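## Task

Put the scoop on the table right next to the litter pan, its hollow facing upward and touching only the table. The pan must stay where it started and nothing may be knocked over.

## Robot and tools

Robot: two arms, left_arm and right_arm, each ending in a two-finger gripper. A gripper's fingers extend along its own +z axis and spread apart along its own y axis. The reported end_effector_position is the spot between the finger pads, roughly 1 cm short of the fingertips. Calibrated bases: left_arm at (-0.013, +0.313, 0) m, right_arm at (0, -0.256, 0) m, both nearly unrotated. A camera stand is fixed behind the arms.

Scene frame: origin at table-top height, halfway between the nominal bases; +x points out over the table, +y toward the left_arm side, +z up. Arm names do not match image left/right. Reported hand positions and orientations (end_effector_quat_wxyz) are in this frame and can be off by a few cm, more at long reach.

Row layout (shared by execute_actions and move): one row of 14 numbers covers both arms, each in [-1, 1]: dx, dy, dz, rx, ry, rz, opening for left_arm, then the same seven for right_arm. The first six per arm are an offset, not a pose: measured from that arm's Hand target at the start of the action or move, along that Hand target's own axes. Scale: 1.0 = 0.6 m for dx/dy/dz and 180 degrees for the rotation vector rx/ry/rz. Opening is absolute: +1 fully open (0.094 m), -1 closed. All six pose numbers at 0 re-requests the current Hand target. Sending 0 for opening is a command (half open), so to keep a gripper as it is resend its current command.

execute_actions(actions, cameras): actions is a list of actions; each action is a table of up to 15 rows, one per 1/30 s control step; a short table repeats its last row to fill 15 steps. Every row in an action counts from that action's start Hand target, not from the prior row, and each new action starts from the updated Hand target, so a repeated offset keeps adding. An empty list returns status plus images. cameras: names, ["all"], or []; an unknown name voids the call.

move(target, speed, blend, opening_speed, grip_force, blocking, cameras): straight-line travel of each gripper toward its offset. target is one 14-number row or a list of up to 15 rows; all rows are offsets from the same starting Hand targets. speed: m/s, 0.002 to 2.9, default 0.25 (turn rate capped at twice that in rad/s); one value or one per target. blend: corner rounding in m for a list; 0 means stop at each point. opening_speed: fraction of the -1..1 scale per second, at least 0.2. grip_force: newtons per pad, 10 to 50, one value or one per arm; it persists, and below 50 closing is slow. blocking=false returns after about 0.5 s while motion continues. A move lasts 0.5 to 10 s, does not avoid obstacles or the other arm, and may overshoot or lag, especially fast or with a nearly straight arm. Do not route a gripper near its own arm's base (it can flip the shoulder). The result adds a move: line giving the ending (done, off_target, moving, held, fault) and limits (paced = pose clipped, held = steps withheld).

wait(seconds 0 to 10): let the scene run with commands held. stop(): brakes a running move. zoom_image(camera, region [x0, y0, x1, y1] in pixels, at most 504 by 504): enlarges part of a camera's newest image. finished_scene(scene): ends the current scene, given its number; irreversible; the goal must persist without the robot.

Cameras, 896x504 each: cam_head_left, cam_head_right, cam_high, cam_low, cam_left_wrist, cam_right_wrist.

Results: Hand target is the last commanded pose after clipping; the next offset builds on it. Grippers often stop a few cm short because of friction or load; that alone does not mean contact. A further command (even zeros) asks for it again; send the remaining gap as an offset if needed. Each control step, commanded orientation is limited to 40 degrees from the measured one. grip_measured reads the finger opening on the -1..1 scale (reads slightly wide when empty, narrower than a hard part under full squeeze); the last Joint positions entry is the opening in metres. grip_effort_nm is gripper motor effort (negative = closing), not pad force. Joint velocities may say within noise. Joint torques follow Joint positions order; entries 1 to 3 wrap at ±28 N m. Tool commands lists current commands. Action calls also list hand positions at some steps.

Joint ranges (rad): waist -2.618 to 3.054, shoulder 0 to 3.142, elbow 0 to 3.142 (straight at 2.901), wrist pitch and yaw -1.571 to 1.571, wrist roll -2.094 to 2.094.

Avoid: dropping the scoop from height or releasing it while moving; fast or hard contact with the table, pan or fixtures; arms pressing or gripping each other (the clearance check does not guard grippers and wrist cameras); strain on wrist camera cables; anything leaving the table. An arm blocked by something keeps pushing until commanded back past its gripper. Loose objects can get small random nudges. Motor heat builds from holding loads, stretched arms or unreachable targets: MOTOR HOT appears at 75 C, at 90 C the arm folds and stops working, at 100 C it collapses. To release, command an opening well above grip_measured, with the scoop already resting hollow-up beside the pan.

Each tool is called as a command line: name --argument value for each argument, lists and objects as JSON in quotes; but a table of rows of numbers goes row by row, as --pt "numbers of a row", without its own name.

## Session

I'll start by looking at the scene.

execute_actions --actions '[]' --cameras '["all"]'

Scene clock: 0.00 s.
left_arm: end_effector_position=(+0.2862, +0.3074, +0.2176) grip_measured=+1.000 grip_effort_nm=n/a end_effector_quat_wxyz=(+0.488, -0.196, +0.849, +0.054) | right_arm: end_effector_position=(+0.3321, -0.1491, +0.2470) grip_measured=+1.000 grip_effort_nm=n/a end_effector_quat_wxyz=(+0.419, -0.063, +0.889, +0.175)
Joint positions: left_arm=[-0.349 0.911 0.779 -0.535 -0.579 -0.522 0.094] | right_arm=[0.195 1.103 1.026 -0.568 -0.218 0.163 0.094]
Joint velocities: within noise
Joint torques (N m): no reading
Heat: left arm: 34 °C; right arm: 38 °C.
Hand target: left_arm +0.2872, +0.3087, +0.2264; +0.499, -0.200, +0.842, +0.052 | right_arm +0.3345, -0.1483, +0.2616; +0.439, -0.067, +0.878, +0.177
Tool commands: left_gripper/opening=+1.0 right_gripper/opening=+1.0

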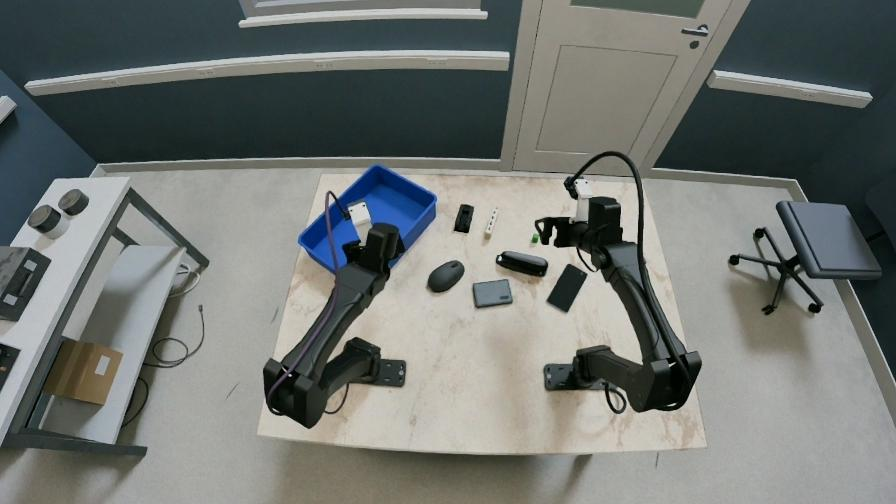

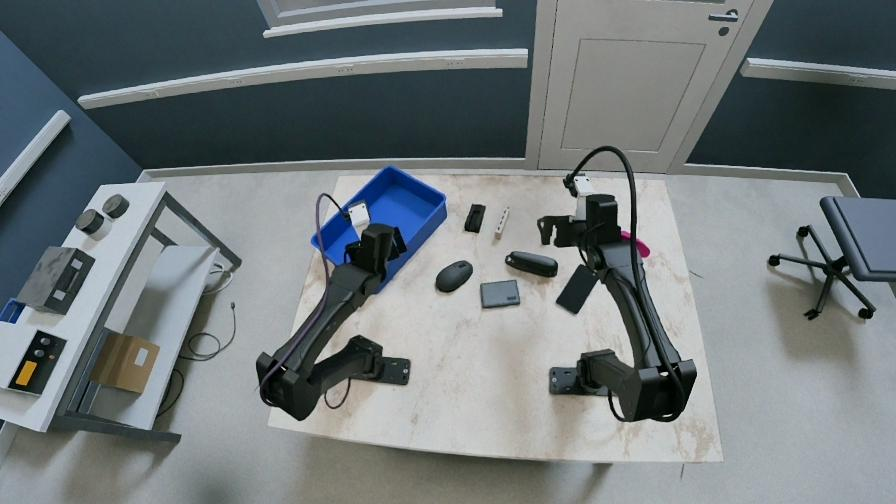

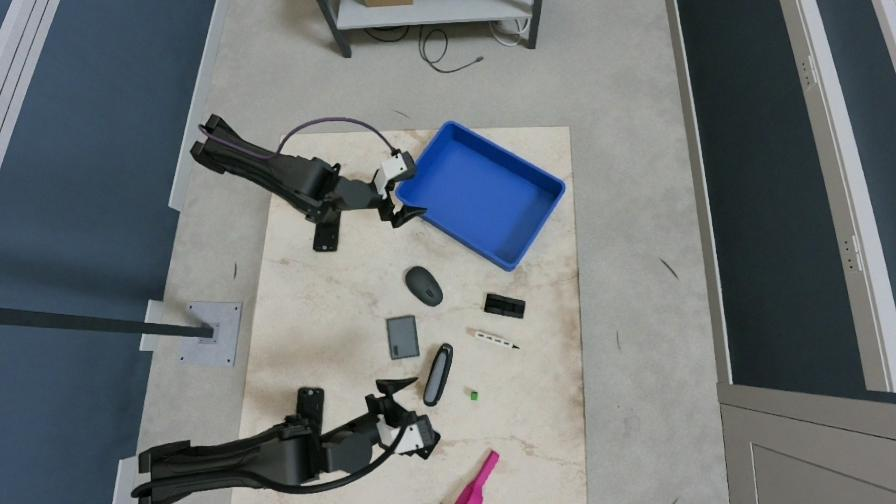

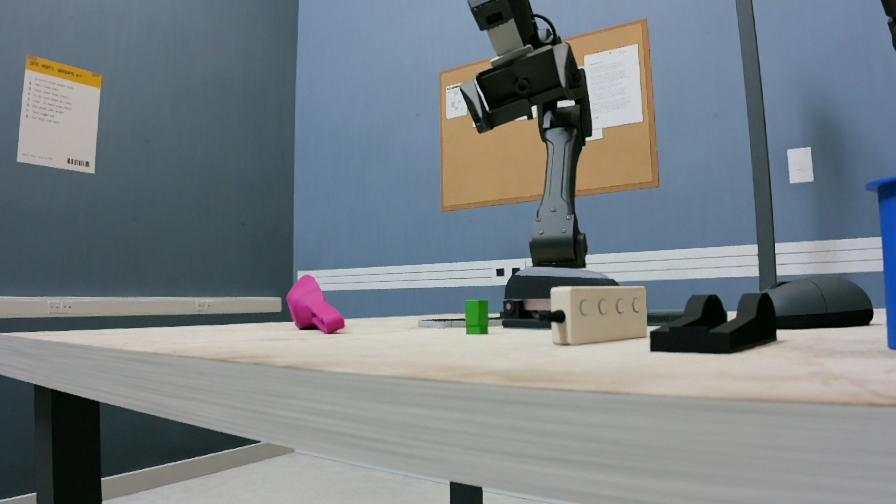

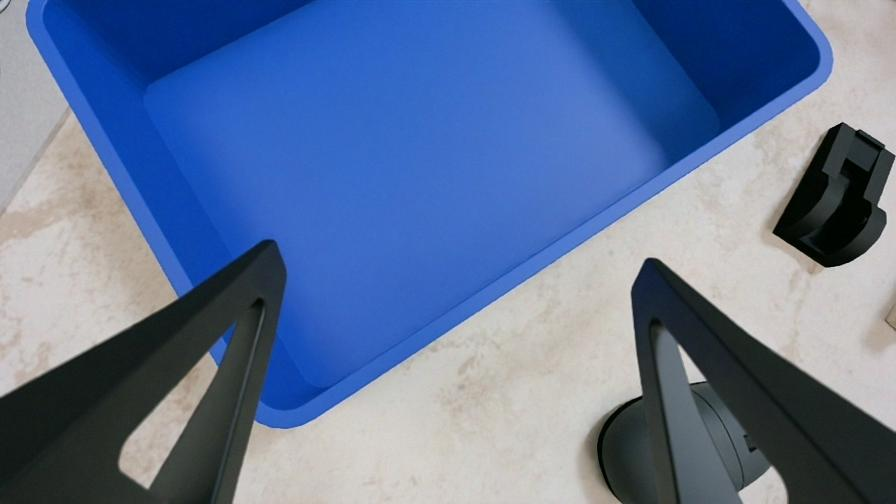

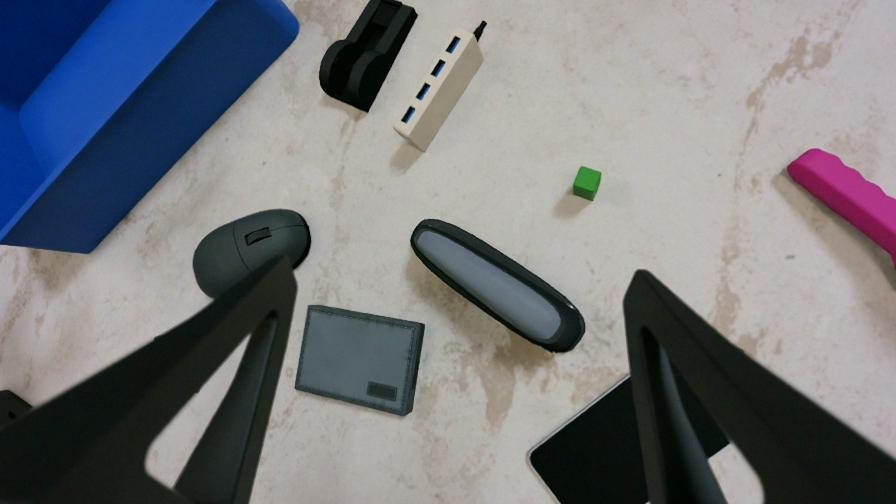

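zoom_image --camera "cam_low" --region '[200, 230, 400, 350]'

zoom_image --camera "cam_high" --region '[380, 400, 600, 504]'

zoom_image --camera "cam_right_wrist" --region '[700, 100, 896, 300]'

zoom_image --camera "cam_head_right" --region '[500, 140, 720, 330]'

Scaled by 2.520.

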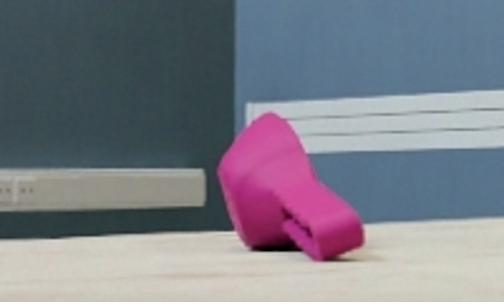

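Scaled by 2.291.

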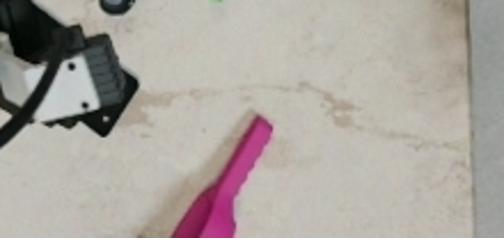

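Scaled by 2.520.

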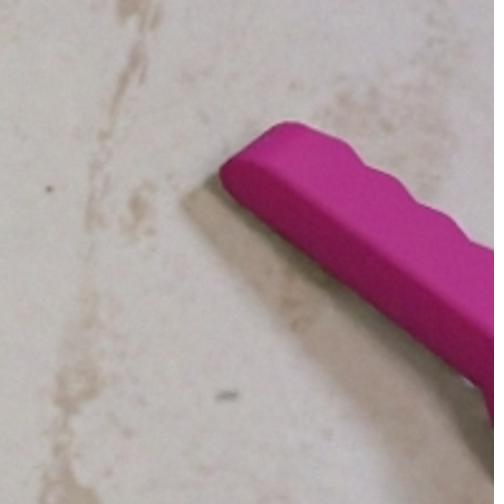

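Scaled by 2.291.

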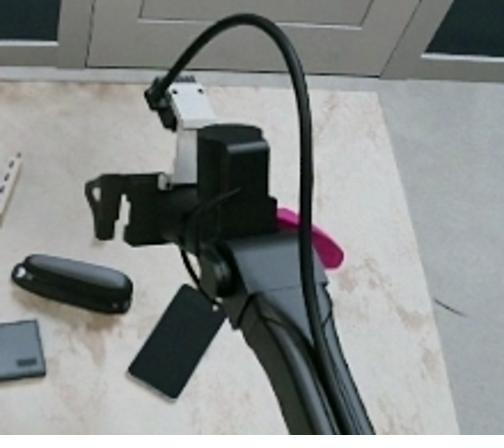

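move --target '[0,0,0,0,0,0,1, -0.1832,-0.3243,-0.1210,0.1545,0.2760,0.1188,1]' --speed 0.25 --cameras '["cam_right_wrist","cam_head_right","cam_high"]'

Scene clock: 119.03 s.
left_arm: end_effector_position=(+0.2862, +0.3074, +0.2176) grip_measured=+1.000 grip_effort_nm=0.00 end_effector_quat_wxyz=(+0.488, -0.196, +0.849, +0.054) | right_arm: end_effector_position=(+0.3947, -0.3579, +0.3356) grip_measured=+1.000 grip_effort_nm=0.00 end_effector_quat_wxyz=(+0.269, +0.128, +0.954, -0.027)
Joint positions: left_arm=[-0.349 0.911 0.779 -0.535 -0.579 -0.522 0.094] | right_arm=[-0.262 1.882 2.435 -1.578 -0.015 0.009 0.094]
Joint torques (N m): left_arm=[-0.05 -2.65 7.99 1.5 -0.33 0.01] | right_arm=[0.1 -6.64 7.24 1.31 0.05 -0.09]
Heat: left arm: 36 °C; right arm: 41 °C.
Hand target: left_arm +0.2872, +0.3087, +0.2264; +0.499, -0.200, +0.842, +0.052 | right_arm +0.3999, -0.3600, +0.3399; -0.001, +0.127, +0.992, +0.000
Off the commanded pose: left_arm 0.009 m, 2 deg | right_arm 0.007 m, 31 deg.
joint read past its limit (right arm) — joint 4 (wrist pitch), lower limit.
joint sent to its limit (right arm) — joint 4 (wrist pitch), lower limit. The joint targets are off in orientation, not in position.
move: off_target (right_arm)
Images, in order (width x height): cam_head_right 896x504, cam_high 896x504, cam_right_wrist 896x504.

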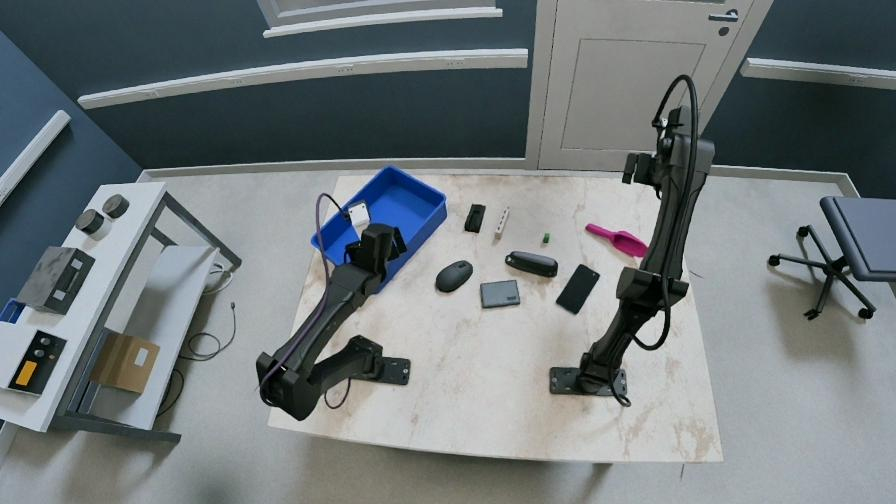

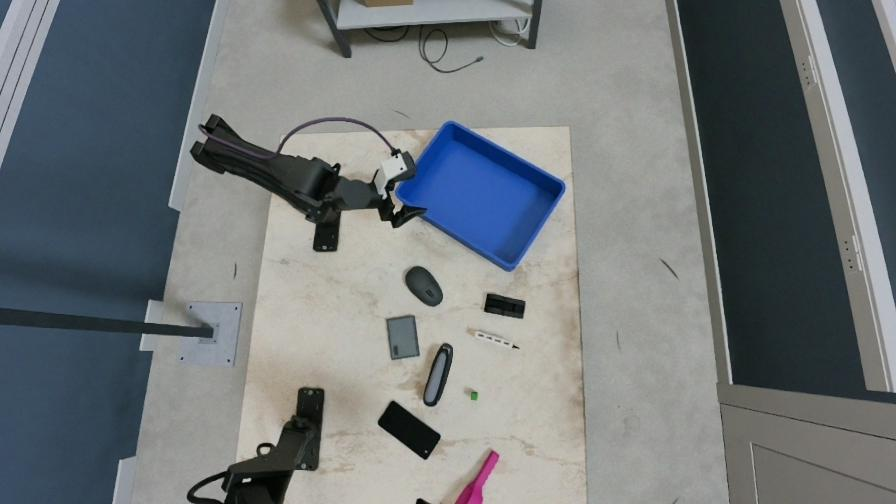

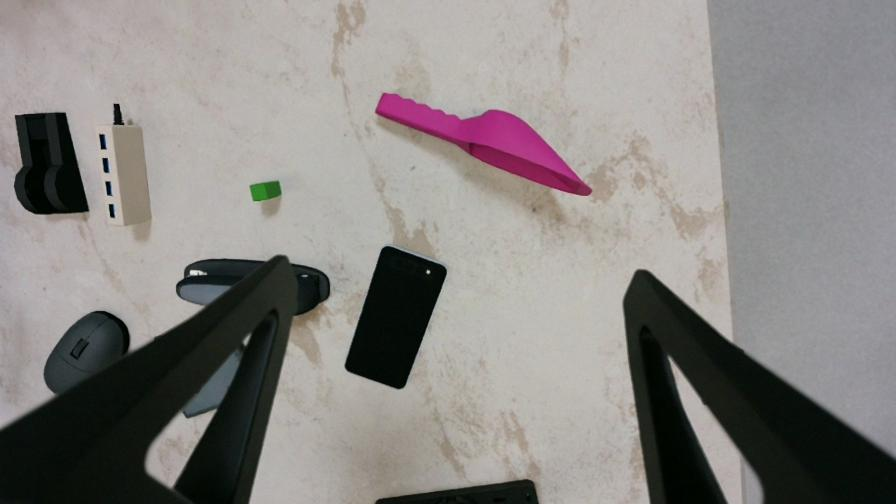

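zoom_image --camera "cam_right_wrist" --region '[350, 70, 620, 220]'

zoom_image --camera "cam_head_right" --region '[560, 200, 680, 280]'

zoom_image --camera "cam_high" --region '[420, 430, 540, 504]'

Scaled by 1.867.

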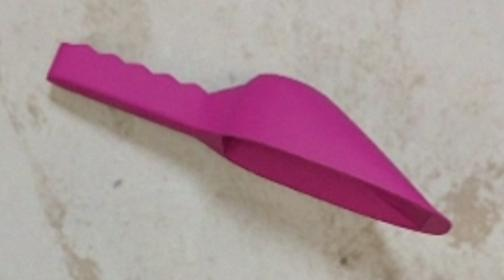

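Scaled by 4.200.

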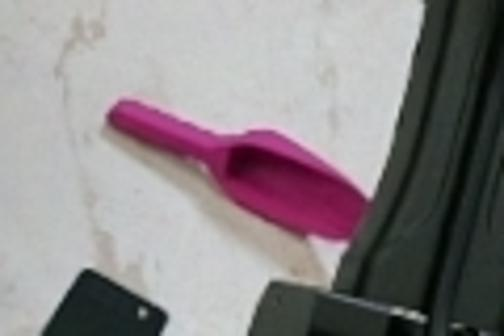

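Scaled by 4.200.

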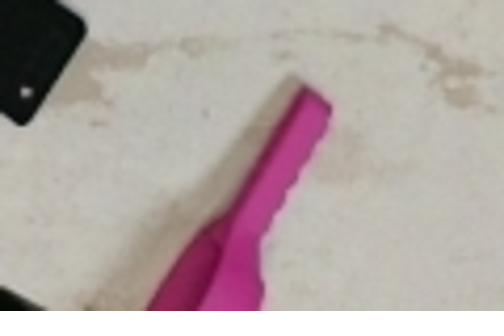

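move --target '[0,0,0,0,0,0,1, -0.1180,-0.0554,0.1998,0,-0.1944,0,1]' --speed 0.25 --cameras '["cam_right_wrist"]'

Scene clock: 316.60 s.
left_arm: end_effector_position=(+0.2862, +0.3074, +0.2176) grip_measured=+1.000 grip_effort_nm=0.00 end_effector_quat_wxyz=(+0.488, -0.196, +0.849, +0.054) | right_arm: end_effector_position=(+0.4552, -0.4075, +0.2123) grip_measured=+1.000 grip_effort_nm=0.00 end_effector_quat_wxyz=(+0.280, +0.125, +0.951, -0.037)
Joint positions: left_arm=[-0.349 0.911 0.779 -0.535 -0.579 -0.522 0.094] | right_arm=[-0.34 1.871 1.839 -0.968 -0.042 -0.066 0.094]
Joint torques (N m): left_arm=[-0.08 -2.63 7.95 1.52 -0.33 0] | right_arm=[-0.51 -10.17 6.64 1.58 -0.11 -0.11]
Heat: left arm: 38 °C; right arm: 40 °C.
Hand target: left_arm +0.2872, +0.3087, +0.2264; +0.499, -0.200, +0.842, +0.052 | right_arm +0.4599, -0.4100, +0.2199; +0.297, +0.121, +0.946, -0.038
Off the commanded pose: left_arm 0.009 m, 2 deg | right_arm 0.009 m, 2 deg.
move: done
Images, in order (width x height): cam_right_wrist 896x504.

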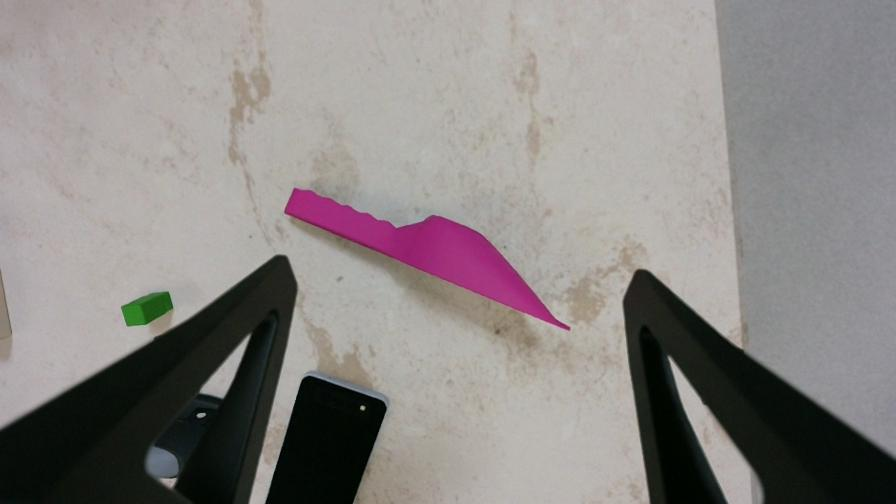

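move --target '[0,0,0,0,0,0,1, 0.0761,0,0.1092,0,0,0,1]' --speed 0.2 --cameras '["cam_right_wrist","cam_head_left","cam_head_right","cam_low"]'

Scene clock: 481.37 s.
left_arm: end_effector_position=(+0.2862, +0.3074, +0.2176) grip_measured=+1.000 grip_effort_nm=0.00 end_effector_quat_wxyz=(+0.488, -0.196, +0.849, +0.054) | right_arm: end_effector_position=(+0.4535, -0.4068, +0.1225) grip_measured=+1.000 grip_effort_nm=0.00 end_effector_quat_wxyz=(+0.269, +0.125, +0.954, -0.034)
Joint positions: left_arm=[-0.349 0.911 0.779 -0.535 -0.579 -0.522 0.094] | right_arm=[-0.34 1.871 1.493 -0.646 -0.043 -0.067 0.094]
Joint torques (N m): left_arm=[-0.06 -2.61 8.06 1.5 -0.35 0.01] | right_arm=[-0.5 -11.95 6.98 1.58 -0.11 -0.11]
Heat: left arm: 39 °C; right arm: 41 °C.
Hand target: left_arm +0.2872, +0.3087, +0.2264; +0.499, -0.200, +0.842, +0.052 | right_arm +0.4599, -0.4100, +0.1400; +0.297, +0.121, +0.946, -0.038
Off the commanded pose: left_arm 0.009 m, 2 deg | right_arm 0.019 m, 3 deg.
move: off_target (right_arm)
Images, in order (width x height): cam_head_left 896x504, cam_head_right 896x504, cam_low 896x504, cam_right_wrist 896x504.

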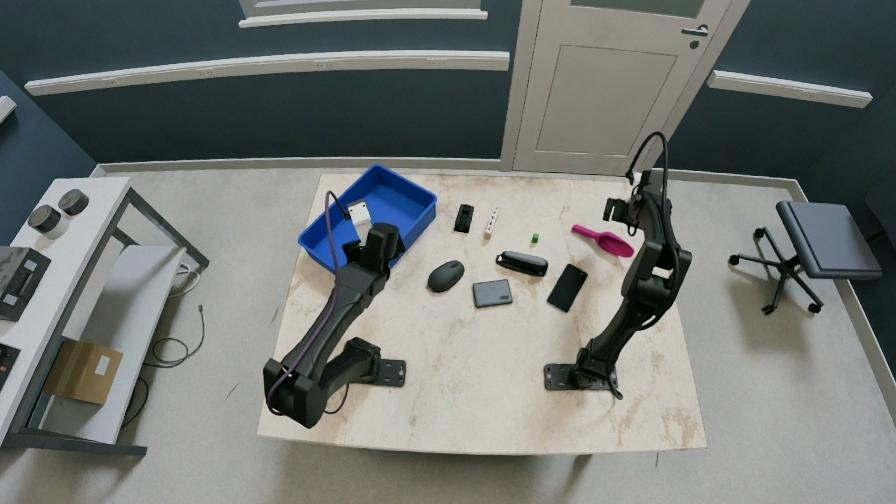

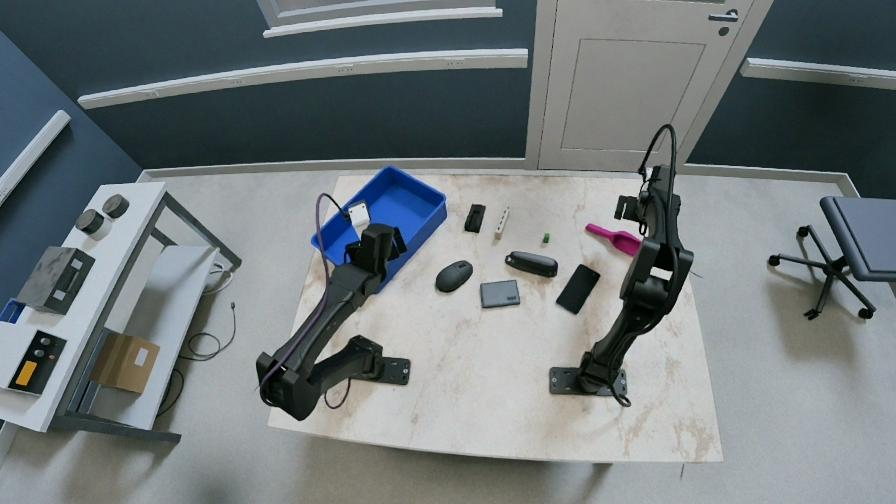

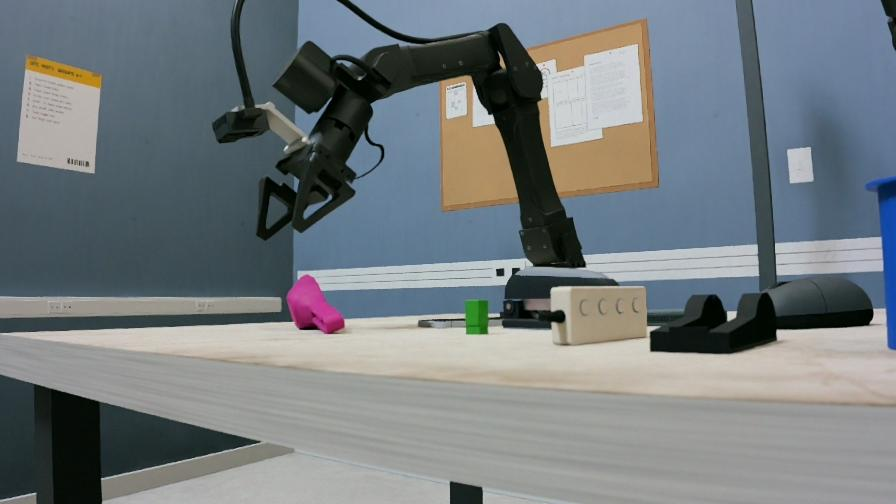

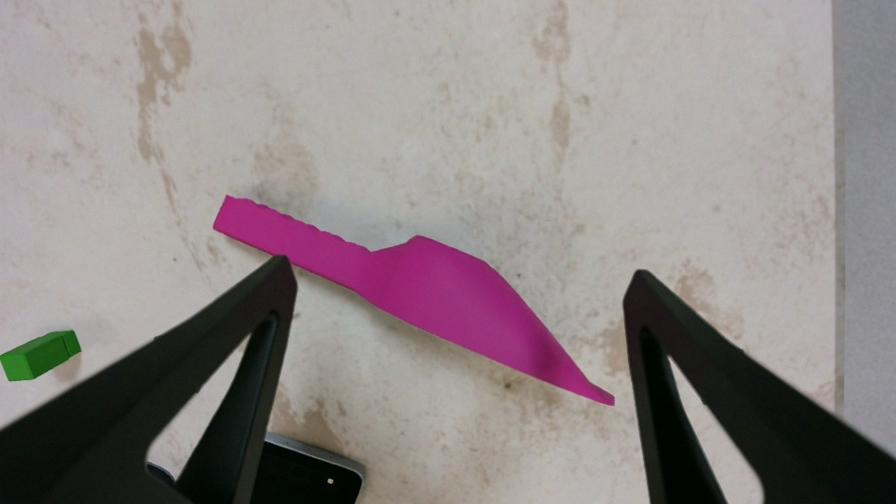

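move --pt "0 0 0 0 0 0 1 0.0968 0.0672 -0.0675 0 0 0 -1" --pt "0 0 0 0 0 0 1 0.1610 0.0672 0.0247 0 0 0 -1" --speed 0.15 --blend '[0.01, 0]' --cameras '["cam_right_wrist","cam_low","cam_head_left"]'

Scene clock: 606.07 s.
left_arm: end_effector_position=(+0.2862, +0.3074, +0.2176) grip_measured=+1.000 grip_effort_nm=-0.01 end_effector_quat_wxyz=(+0.488, -0.196, +0.849, +0.054) | right_arm: end_effector_position=(+0.3943, -0.3520, +0.0711) grip_measured=-0.991 grip_effort_nm=-0.48 end_effector_quat_wxyz=(+0.286, +0.119, +0.950, -0.036)
Joint positions: left_arm=[-0.349 0.911 0.779 -0.535 -0.579 -0.522 0.094] | right_arm=[-0.239 1.636 0.98 -0.33 0.005 0.008 0]
Joint torques (N m): left_arm=[-0.05 -2.65 8.03 1.51 -0.32 0] | right_arm=[0.4 -6.2 6.69 1.65 0.08 0.06]
Heat: left arm: 39 °C; right arm: 40 °C.
Hand target: left_arm +0.2872, +0.3087, +0.2264; +0.499, -0.200, +0.842, +0.052 | right_arm +0.4016, -0.3530, +0.0726; +0.297, +0.121, +0.946, -0.038
Off the commanded pose: left_arm 0.009 m, 2 deg | right_arm 0.007 m, 1 deg.
move: done
Images, in order (width x height): cam_head_left 896x504, cam_low 896x504, cam_right_wrist 896x504.

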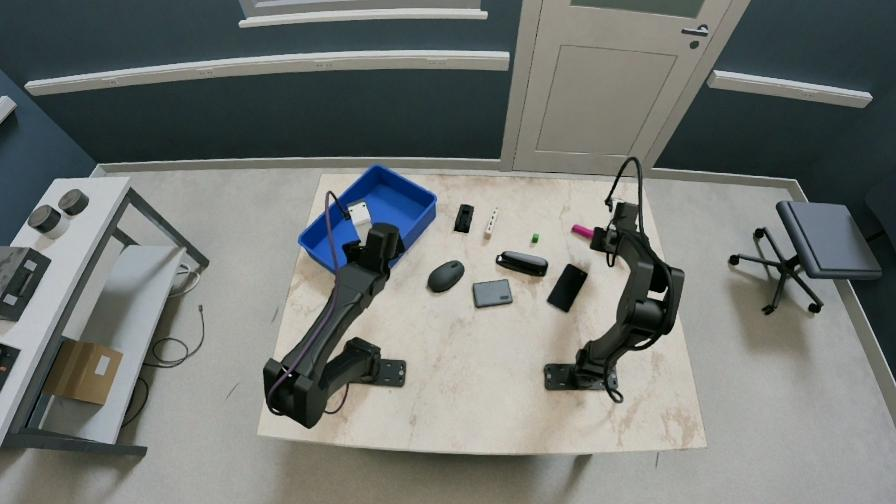

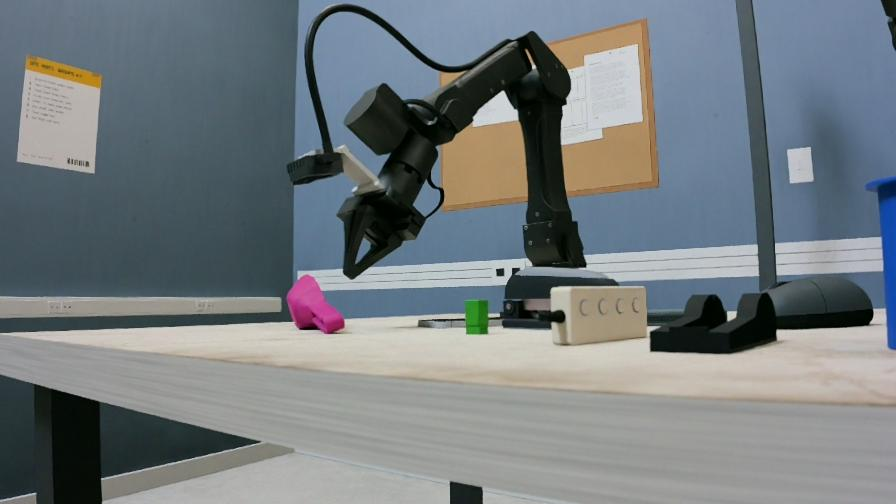

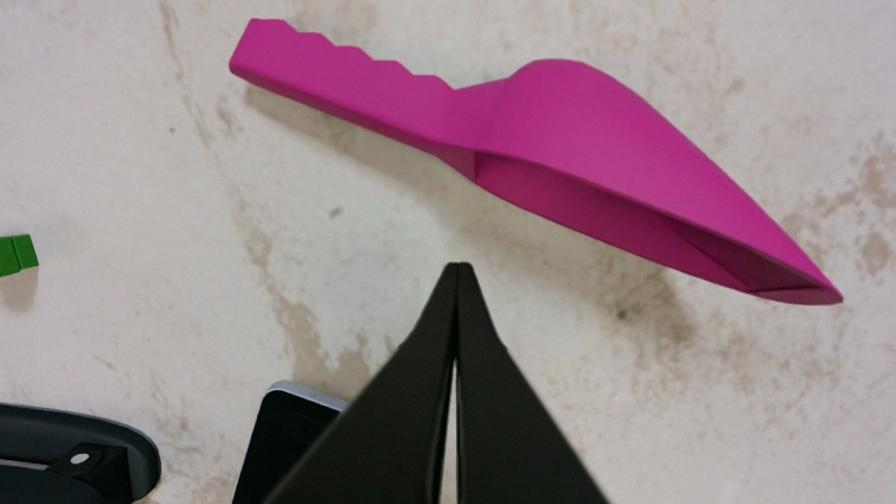

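zoom_image --camera "cam_right_wrist" --region '[400, 20, 860, 320]'

zoom_image --camera "cam_low" --region '[240, 180, 480, 350]'

Scaled by 1.096.

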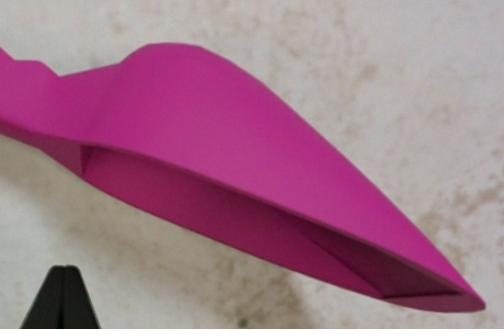

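Scaled by 2.100.

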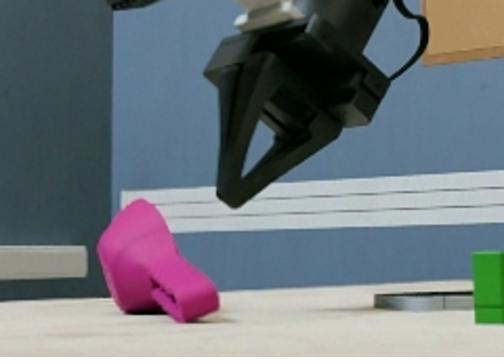

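move --target '[0,0,0,0,0,0,1, 0.0147,-0.0333,0.0232,0,0,0,-1]' --speed 0.1 --cameras '["cam_right_wrist","cam_low"]'

Scene clock: 646.73 s.
left_arm: end_effector_position=(+0.2862, +0.3074, +0.2176) grip_measured=+1.000 grip_effort_nm=0.00 end_effector_quat_wxyz=(+0.488, -0.196, +0.849, +0.054) | right_arm: end_effector_position=(+0.3915, -0.3705, +0.0560) grip_measured=-0.991 grip_effort_nm=-0.48 end_effector_quat_wxyz=(+0.287, +0.124, +0.949, -0.039)
Joint positions: left_arm=[-0.349 0.911 0.779 -0.535 -0.579 -0.522 0.094] | right_arm=[-0.295 1.668 0.947 -0.262 -0.017 -0.029 0]
Joint torques (N m): left_arm=[-0.09 -2.62 7.92 1.49 -0.34 -0.02] | right_arm=[-0.43 -6.32 6.31 1.62 -0.07 -0.1]
Heat: left arm: 40 °C; right arm: 41 °C.
Hand target: left_arm +0.2872, +0.3087, +0.2264; +0.499, -0.200, +0.842, +0.052 | right_arm +0.3973, -0.3725, +0.0561; +0.297, +0.121, +0.946, -0.038
Off the commanded pose: left_arm 0.009 m, 2 deg | right_arm 0.006 m, 1 deg.
move: done
Images, in order (width x height): cam_low 896x504, cam_right_wrist 896x504.

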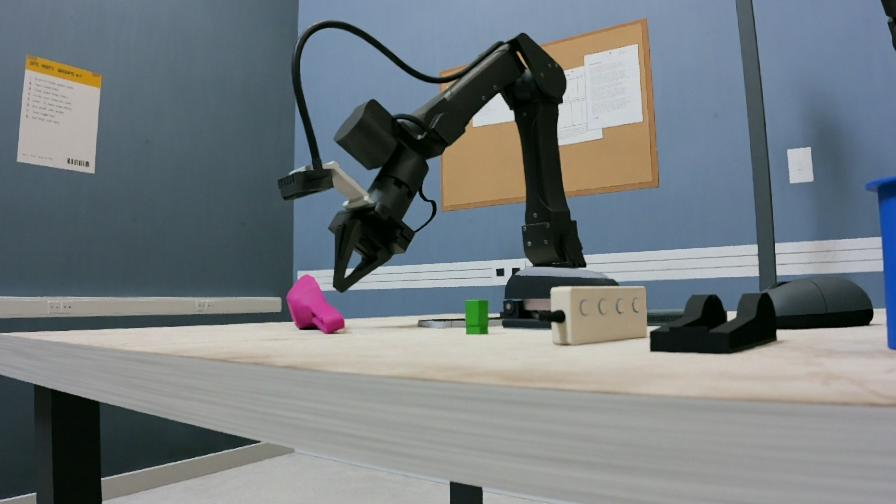

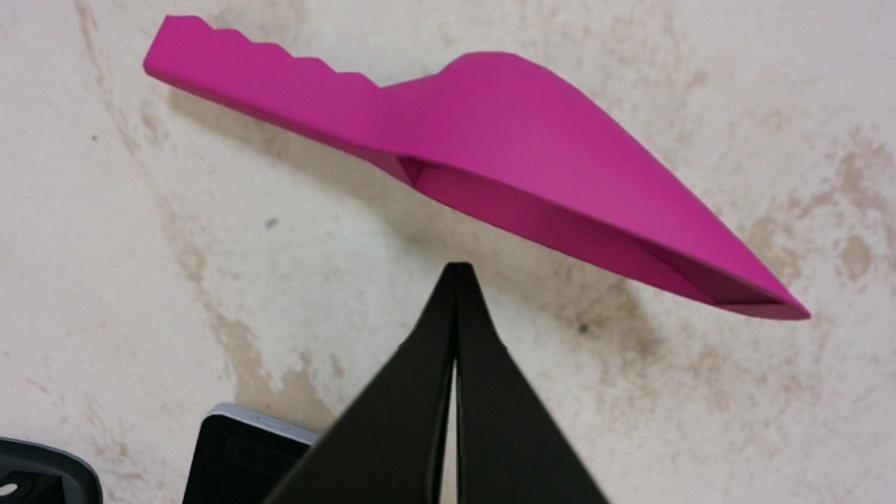

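move --target '[0,0,0,0,0,0,1, -0.0889,-0.0417,0.0620,0,0,0,-1]' --speed 0.06 --cameras '["cam_right_wrist","cam_low"]'

Scene clock: 653.47 s.
left_arm: end_effector_position=(+0.2862, +0.3074, +0.2176) grip_measured=+1.000 grip_effort_nm=0.00 end_effector_quat_wxyz=(+0.488, -0.196, +0.849, +0.054) | right_arm: end_effector_position=(+0.4434, -0.4078, +0.0502) grip_measured=-0.991 grip_effort_nm=-0.48 end_effector_quat_wxyz=(+0.285, +0.124, +0.950, -0.038)
Joint positions: left_arm=[-0.349 0.911 0.779 -0.535 -0.579 -0.522 0.094] | right_arm=[-0.352 1.896 1.207 -0.302 -0.05 -0.078 0]
Joint torques (N m): left_arm=[-0.06 -2.55 8.03 1.5 -0.34 0.01] | right_arm=[-0.64 -7.98 9.03 1.39 -0.11 -0.11]
Heat: left arm: 40 °C; right arm: 41 °C.
Hand target: left_arm +0.2872, +0.3087, +0.2264; +0.499, -0.200, +0.842, +0.052 | right_arm +0.4539, -0.4131, +0.0560; +0.297, +0.121, +0.946, -0.038
Off the commanded pose: left_arm 0.009 m, 2 deg | right_arm 0.013 m, 2 deg.
move: off_target (right_arm)
Images, in order (width x height): cam_low 896x504, cam_right_wrist 896x504.

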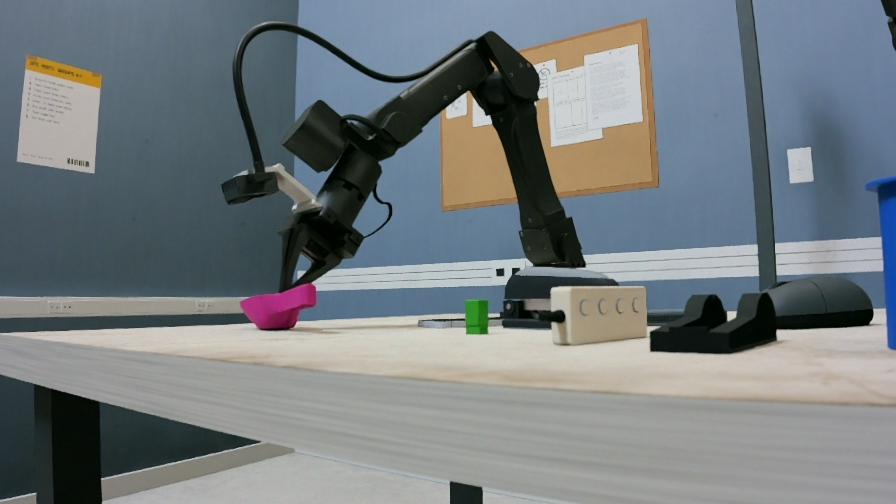

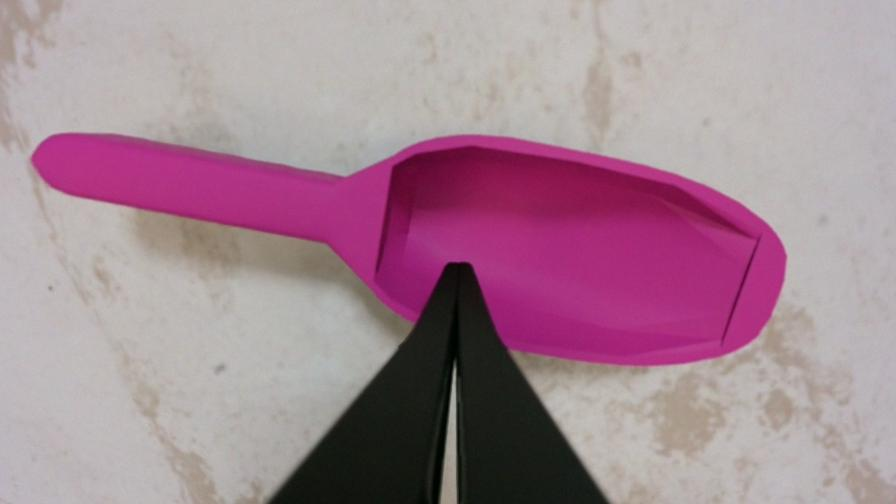

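zoom_image --camera "cam_low" --region '[220, 220, 400, 350]'

zoom_image --camera "cam_right_wrist" --region '[0, 100, 504, 400]'

Scaled by 2.800.

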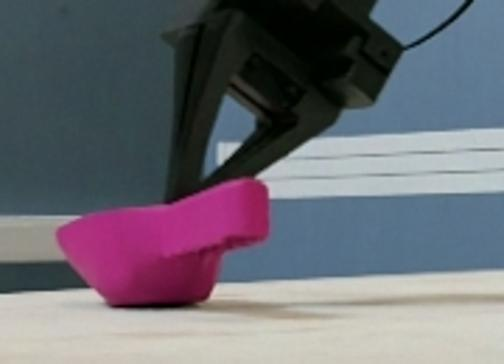

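Scaled by 1.000.

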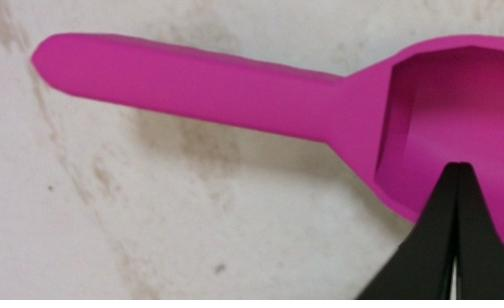

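move --pt "0 0 0 0 0 0 1 -0.0286 0 -0.0410 0 0 0 -1" --pt "-0.1298 0.3535 -0.0358 0 0 0 1 -0.0553 0.0025 -0.2130 0 0 0 -1" --speed 0.2 --blend '[0.01, 0]' --cameras '["all"]'

Scene clock: 754.37 s.
left_arm: end_effector_position=(+0.2182, +0.5171, +0.2668) grip_measured=+1.000 grip_effort_nm=0.00 end_effector_quat_wxyz=(+0.487, -0.212, +0.846, +0.048) | right_arm: end_effector_position=(+0.4035, -0.3961, +0.1503) grip_measured=-0.991 grip_effort_nm=-0.48 end_effector_quat_wxyz=(+0.260, +0.125, +0.957, -0.032)
Joint positions: left_arm=[1.057 0.998 1.014 -0.692 0.588 0.27 0.094] | right_arm=[-0.36 1.683 1.386 -0.746 -0.055 -0.086 0]
Joint torques (N m): left_arm=[0.66 -1.94 10.18 1.38 0.36 0.12] | right_arm=[-0.83 -11.54 9.35 1.29 -0.12 -0.11]
Heat: left arm: 40 °C; right arm: 41 °C.
Hand target: left_arm +0.2200, +0.5186, +0.2805; +0.499, -0.200, +0.842, +0.052 | right_arm +0.4098, -0.4002, +0.1799; +0.297, +0.121, +0.946, -0.038
Off the commanded pose: left_arm 0.014 m, 2 deg | right_arm 0.031 m, 5 deg.
move: off_target (left_arm, right_arm)

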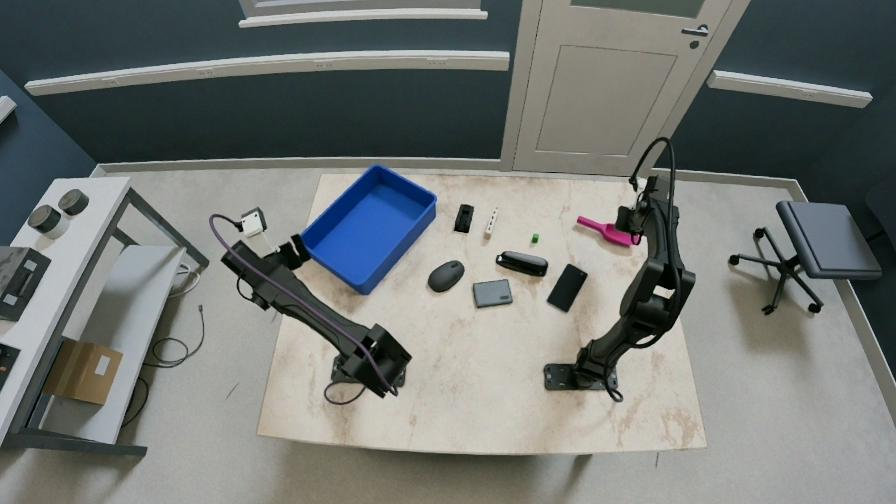

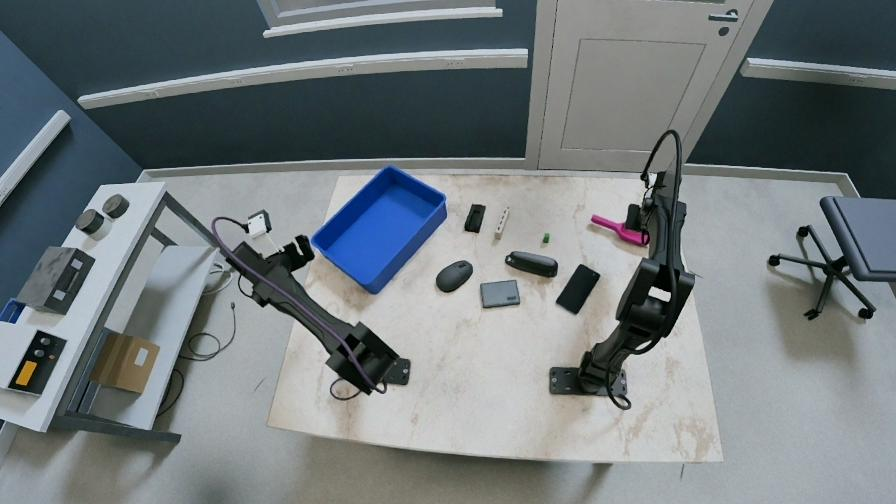

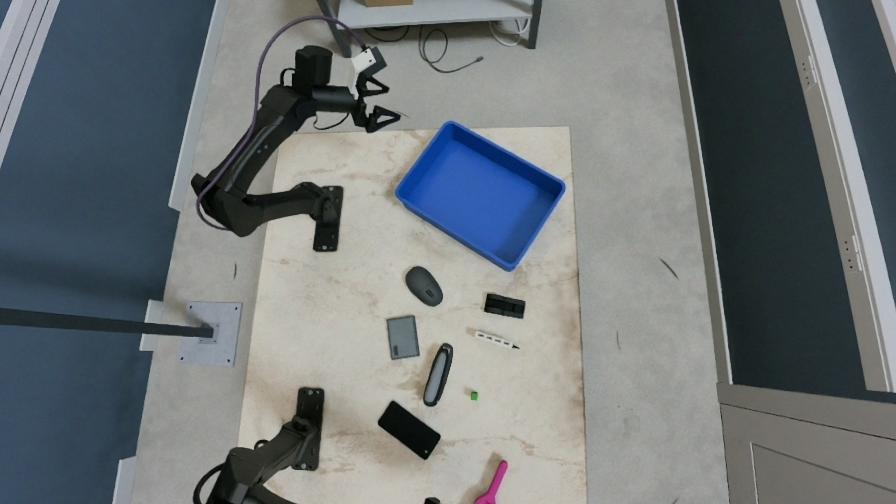

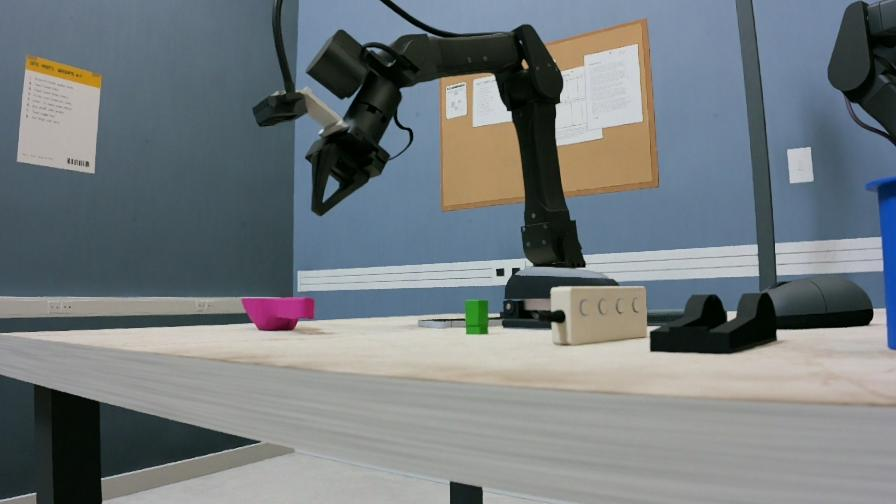

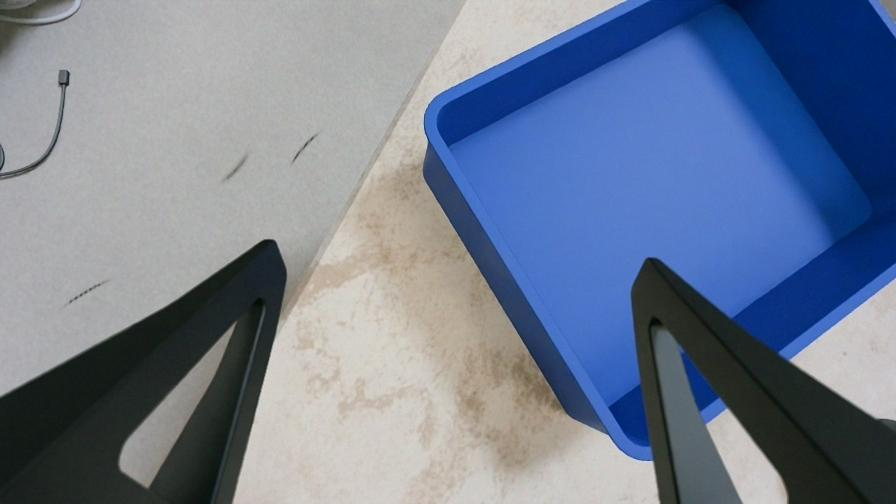

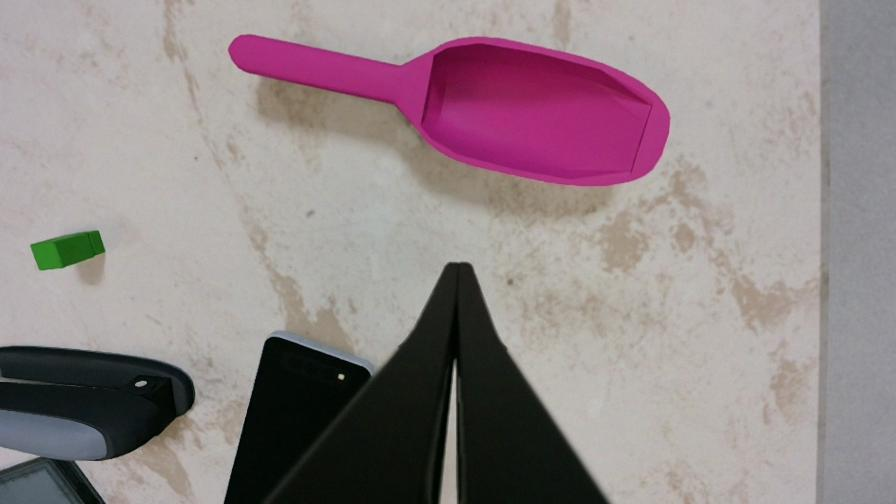

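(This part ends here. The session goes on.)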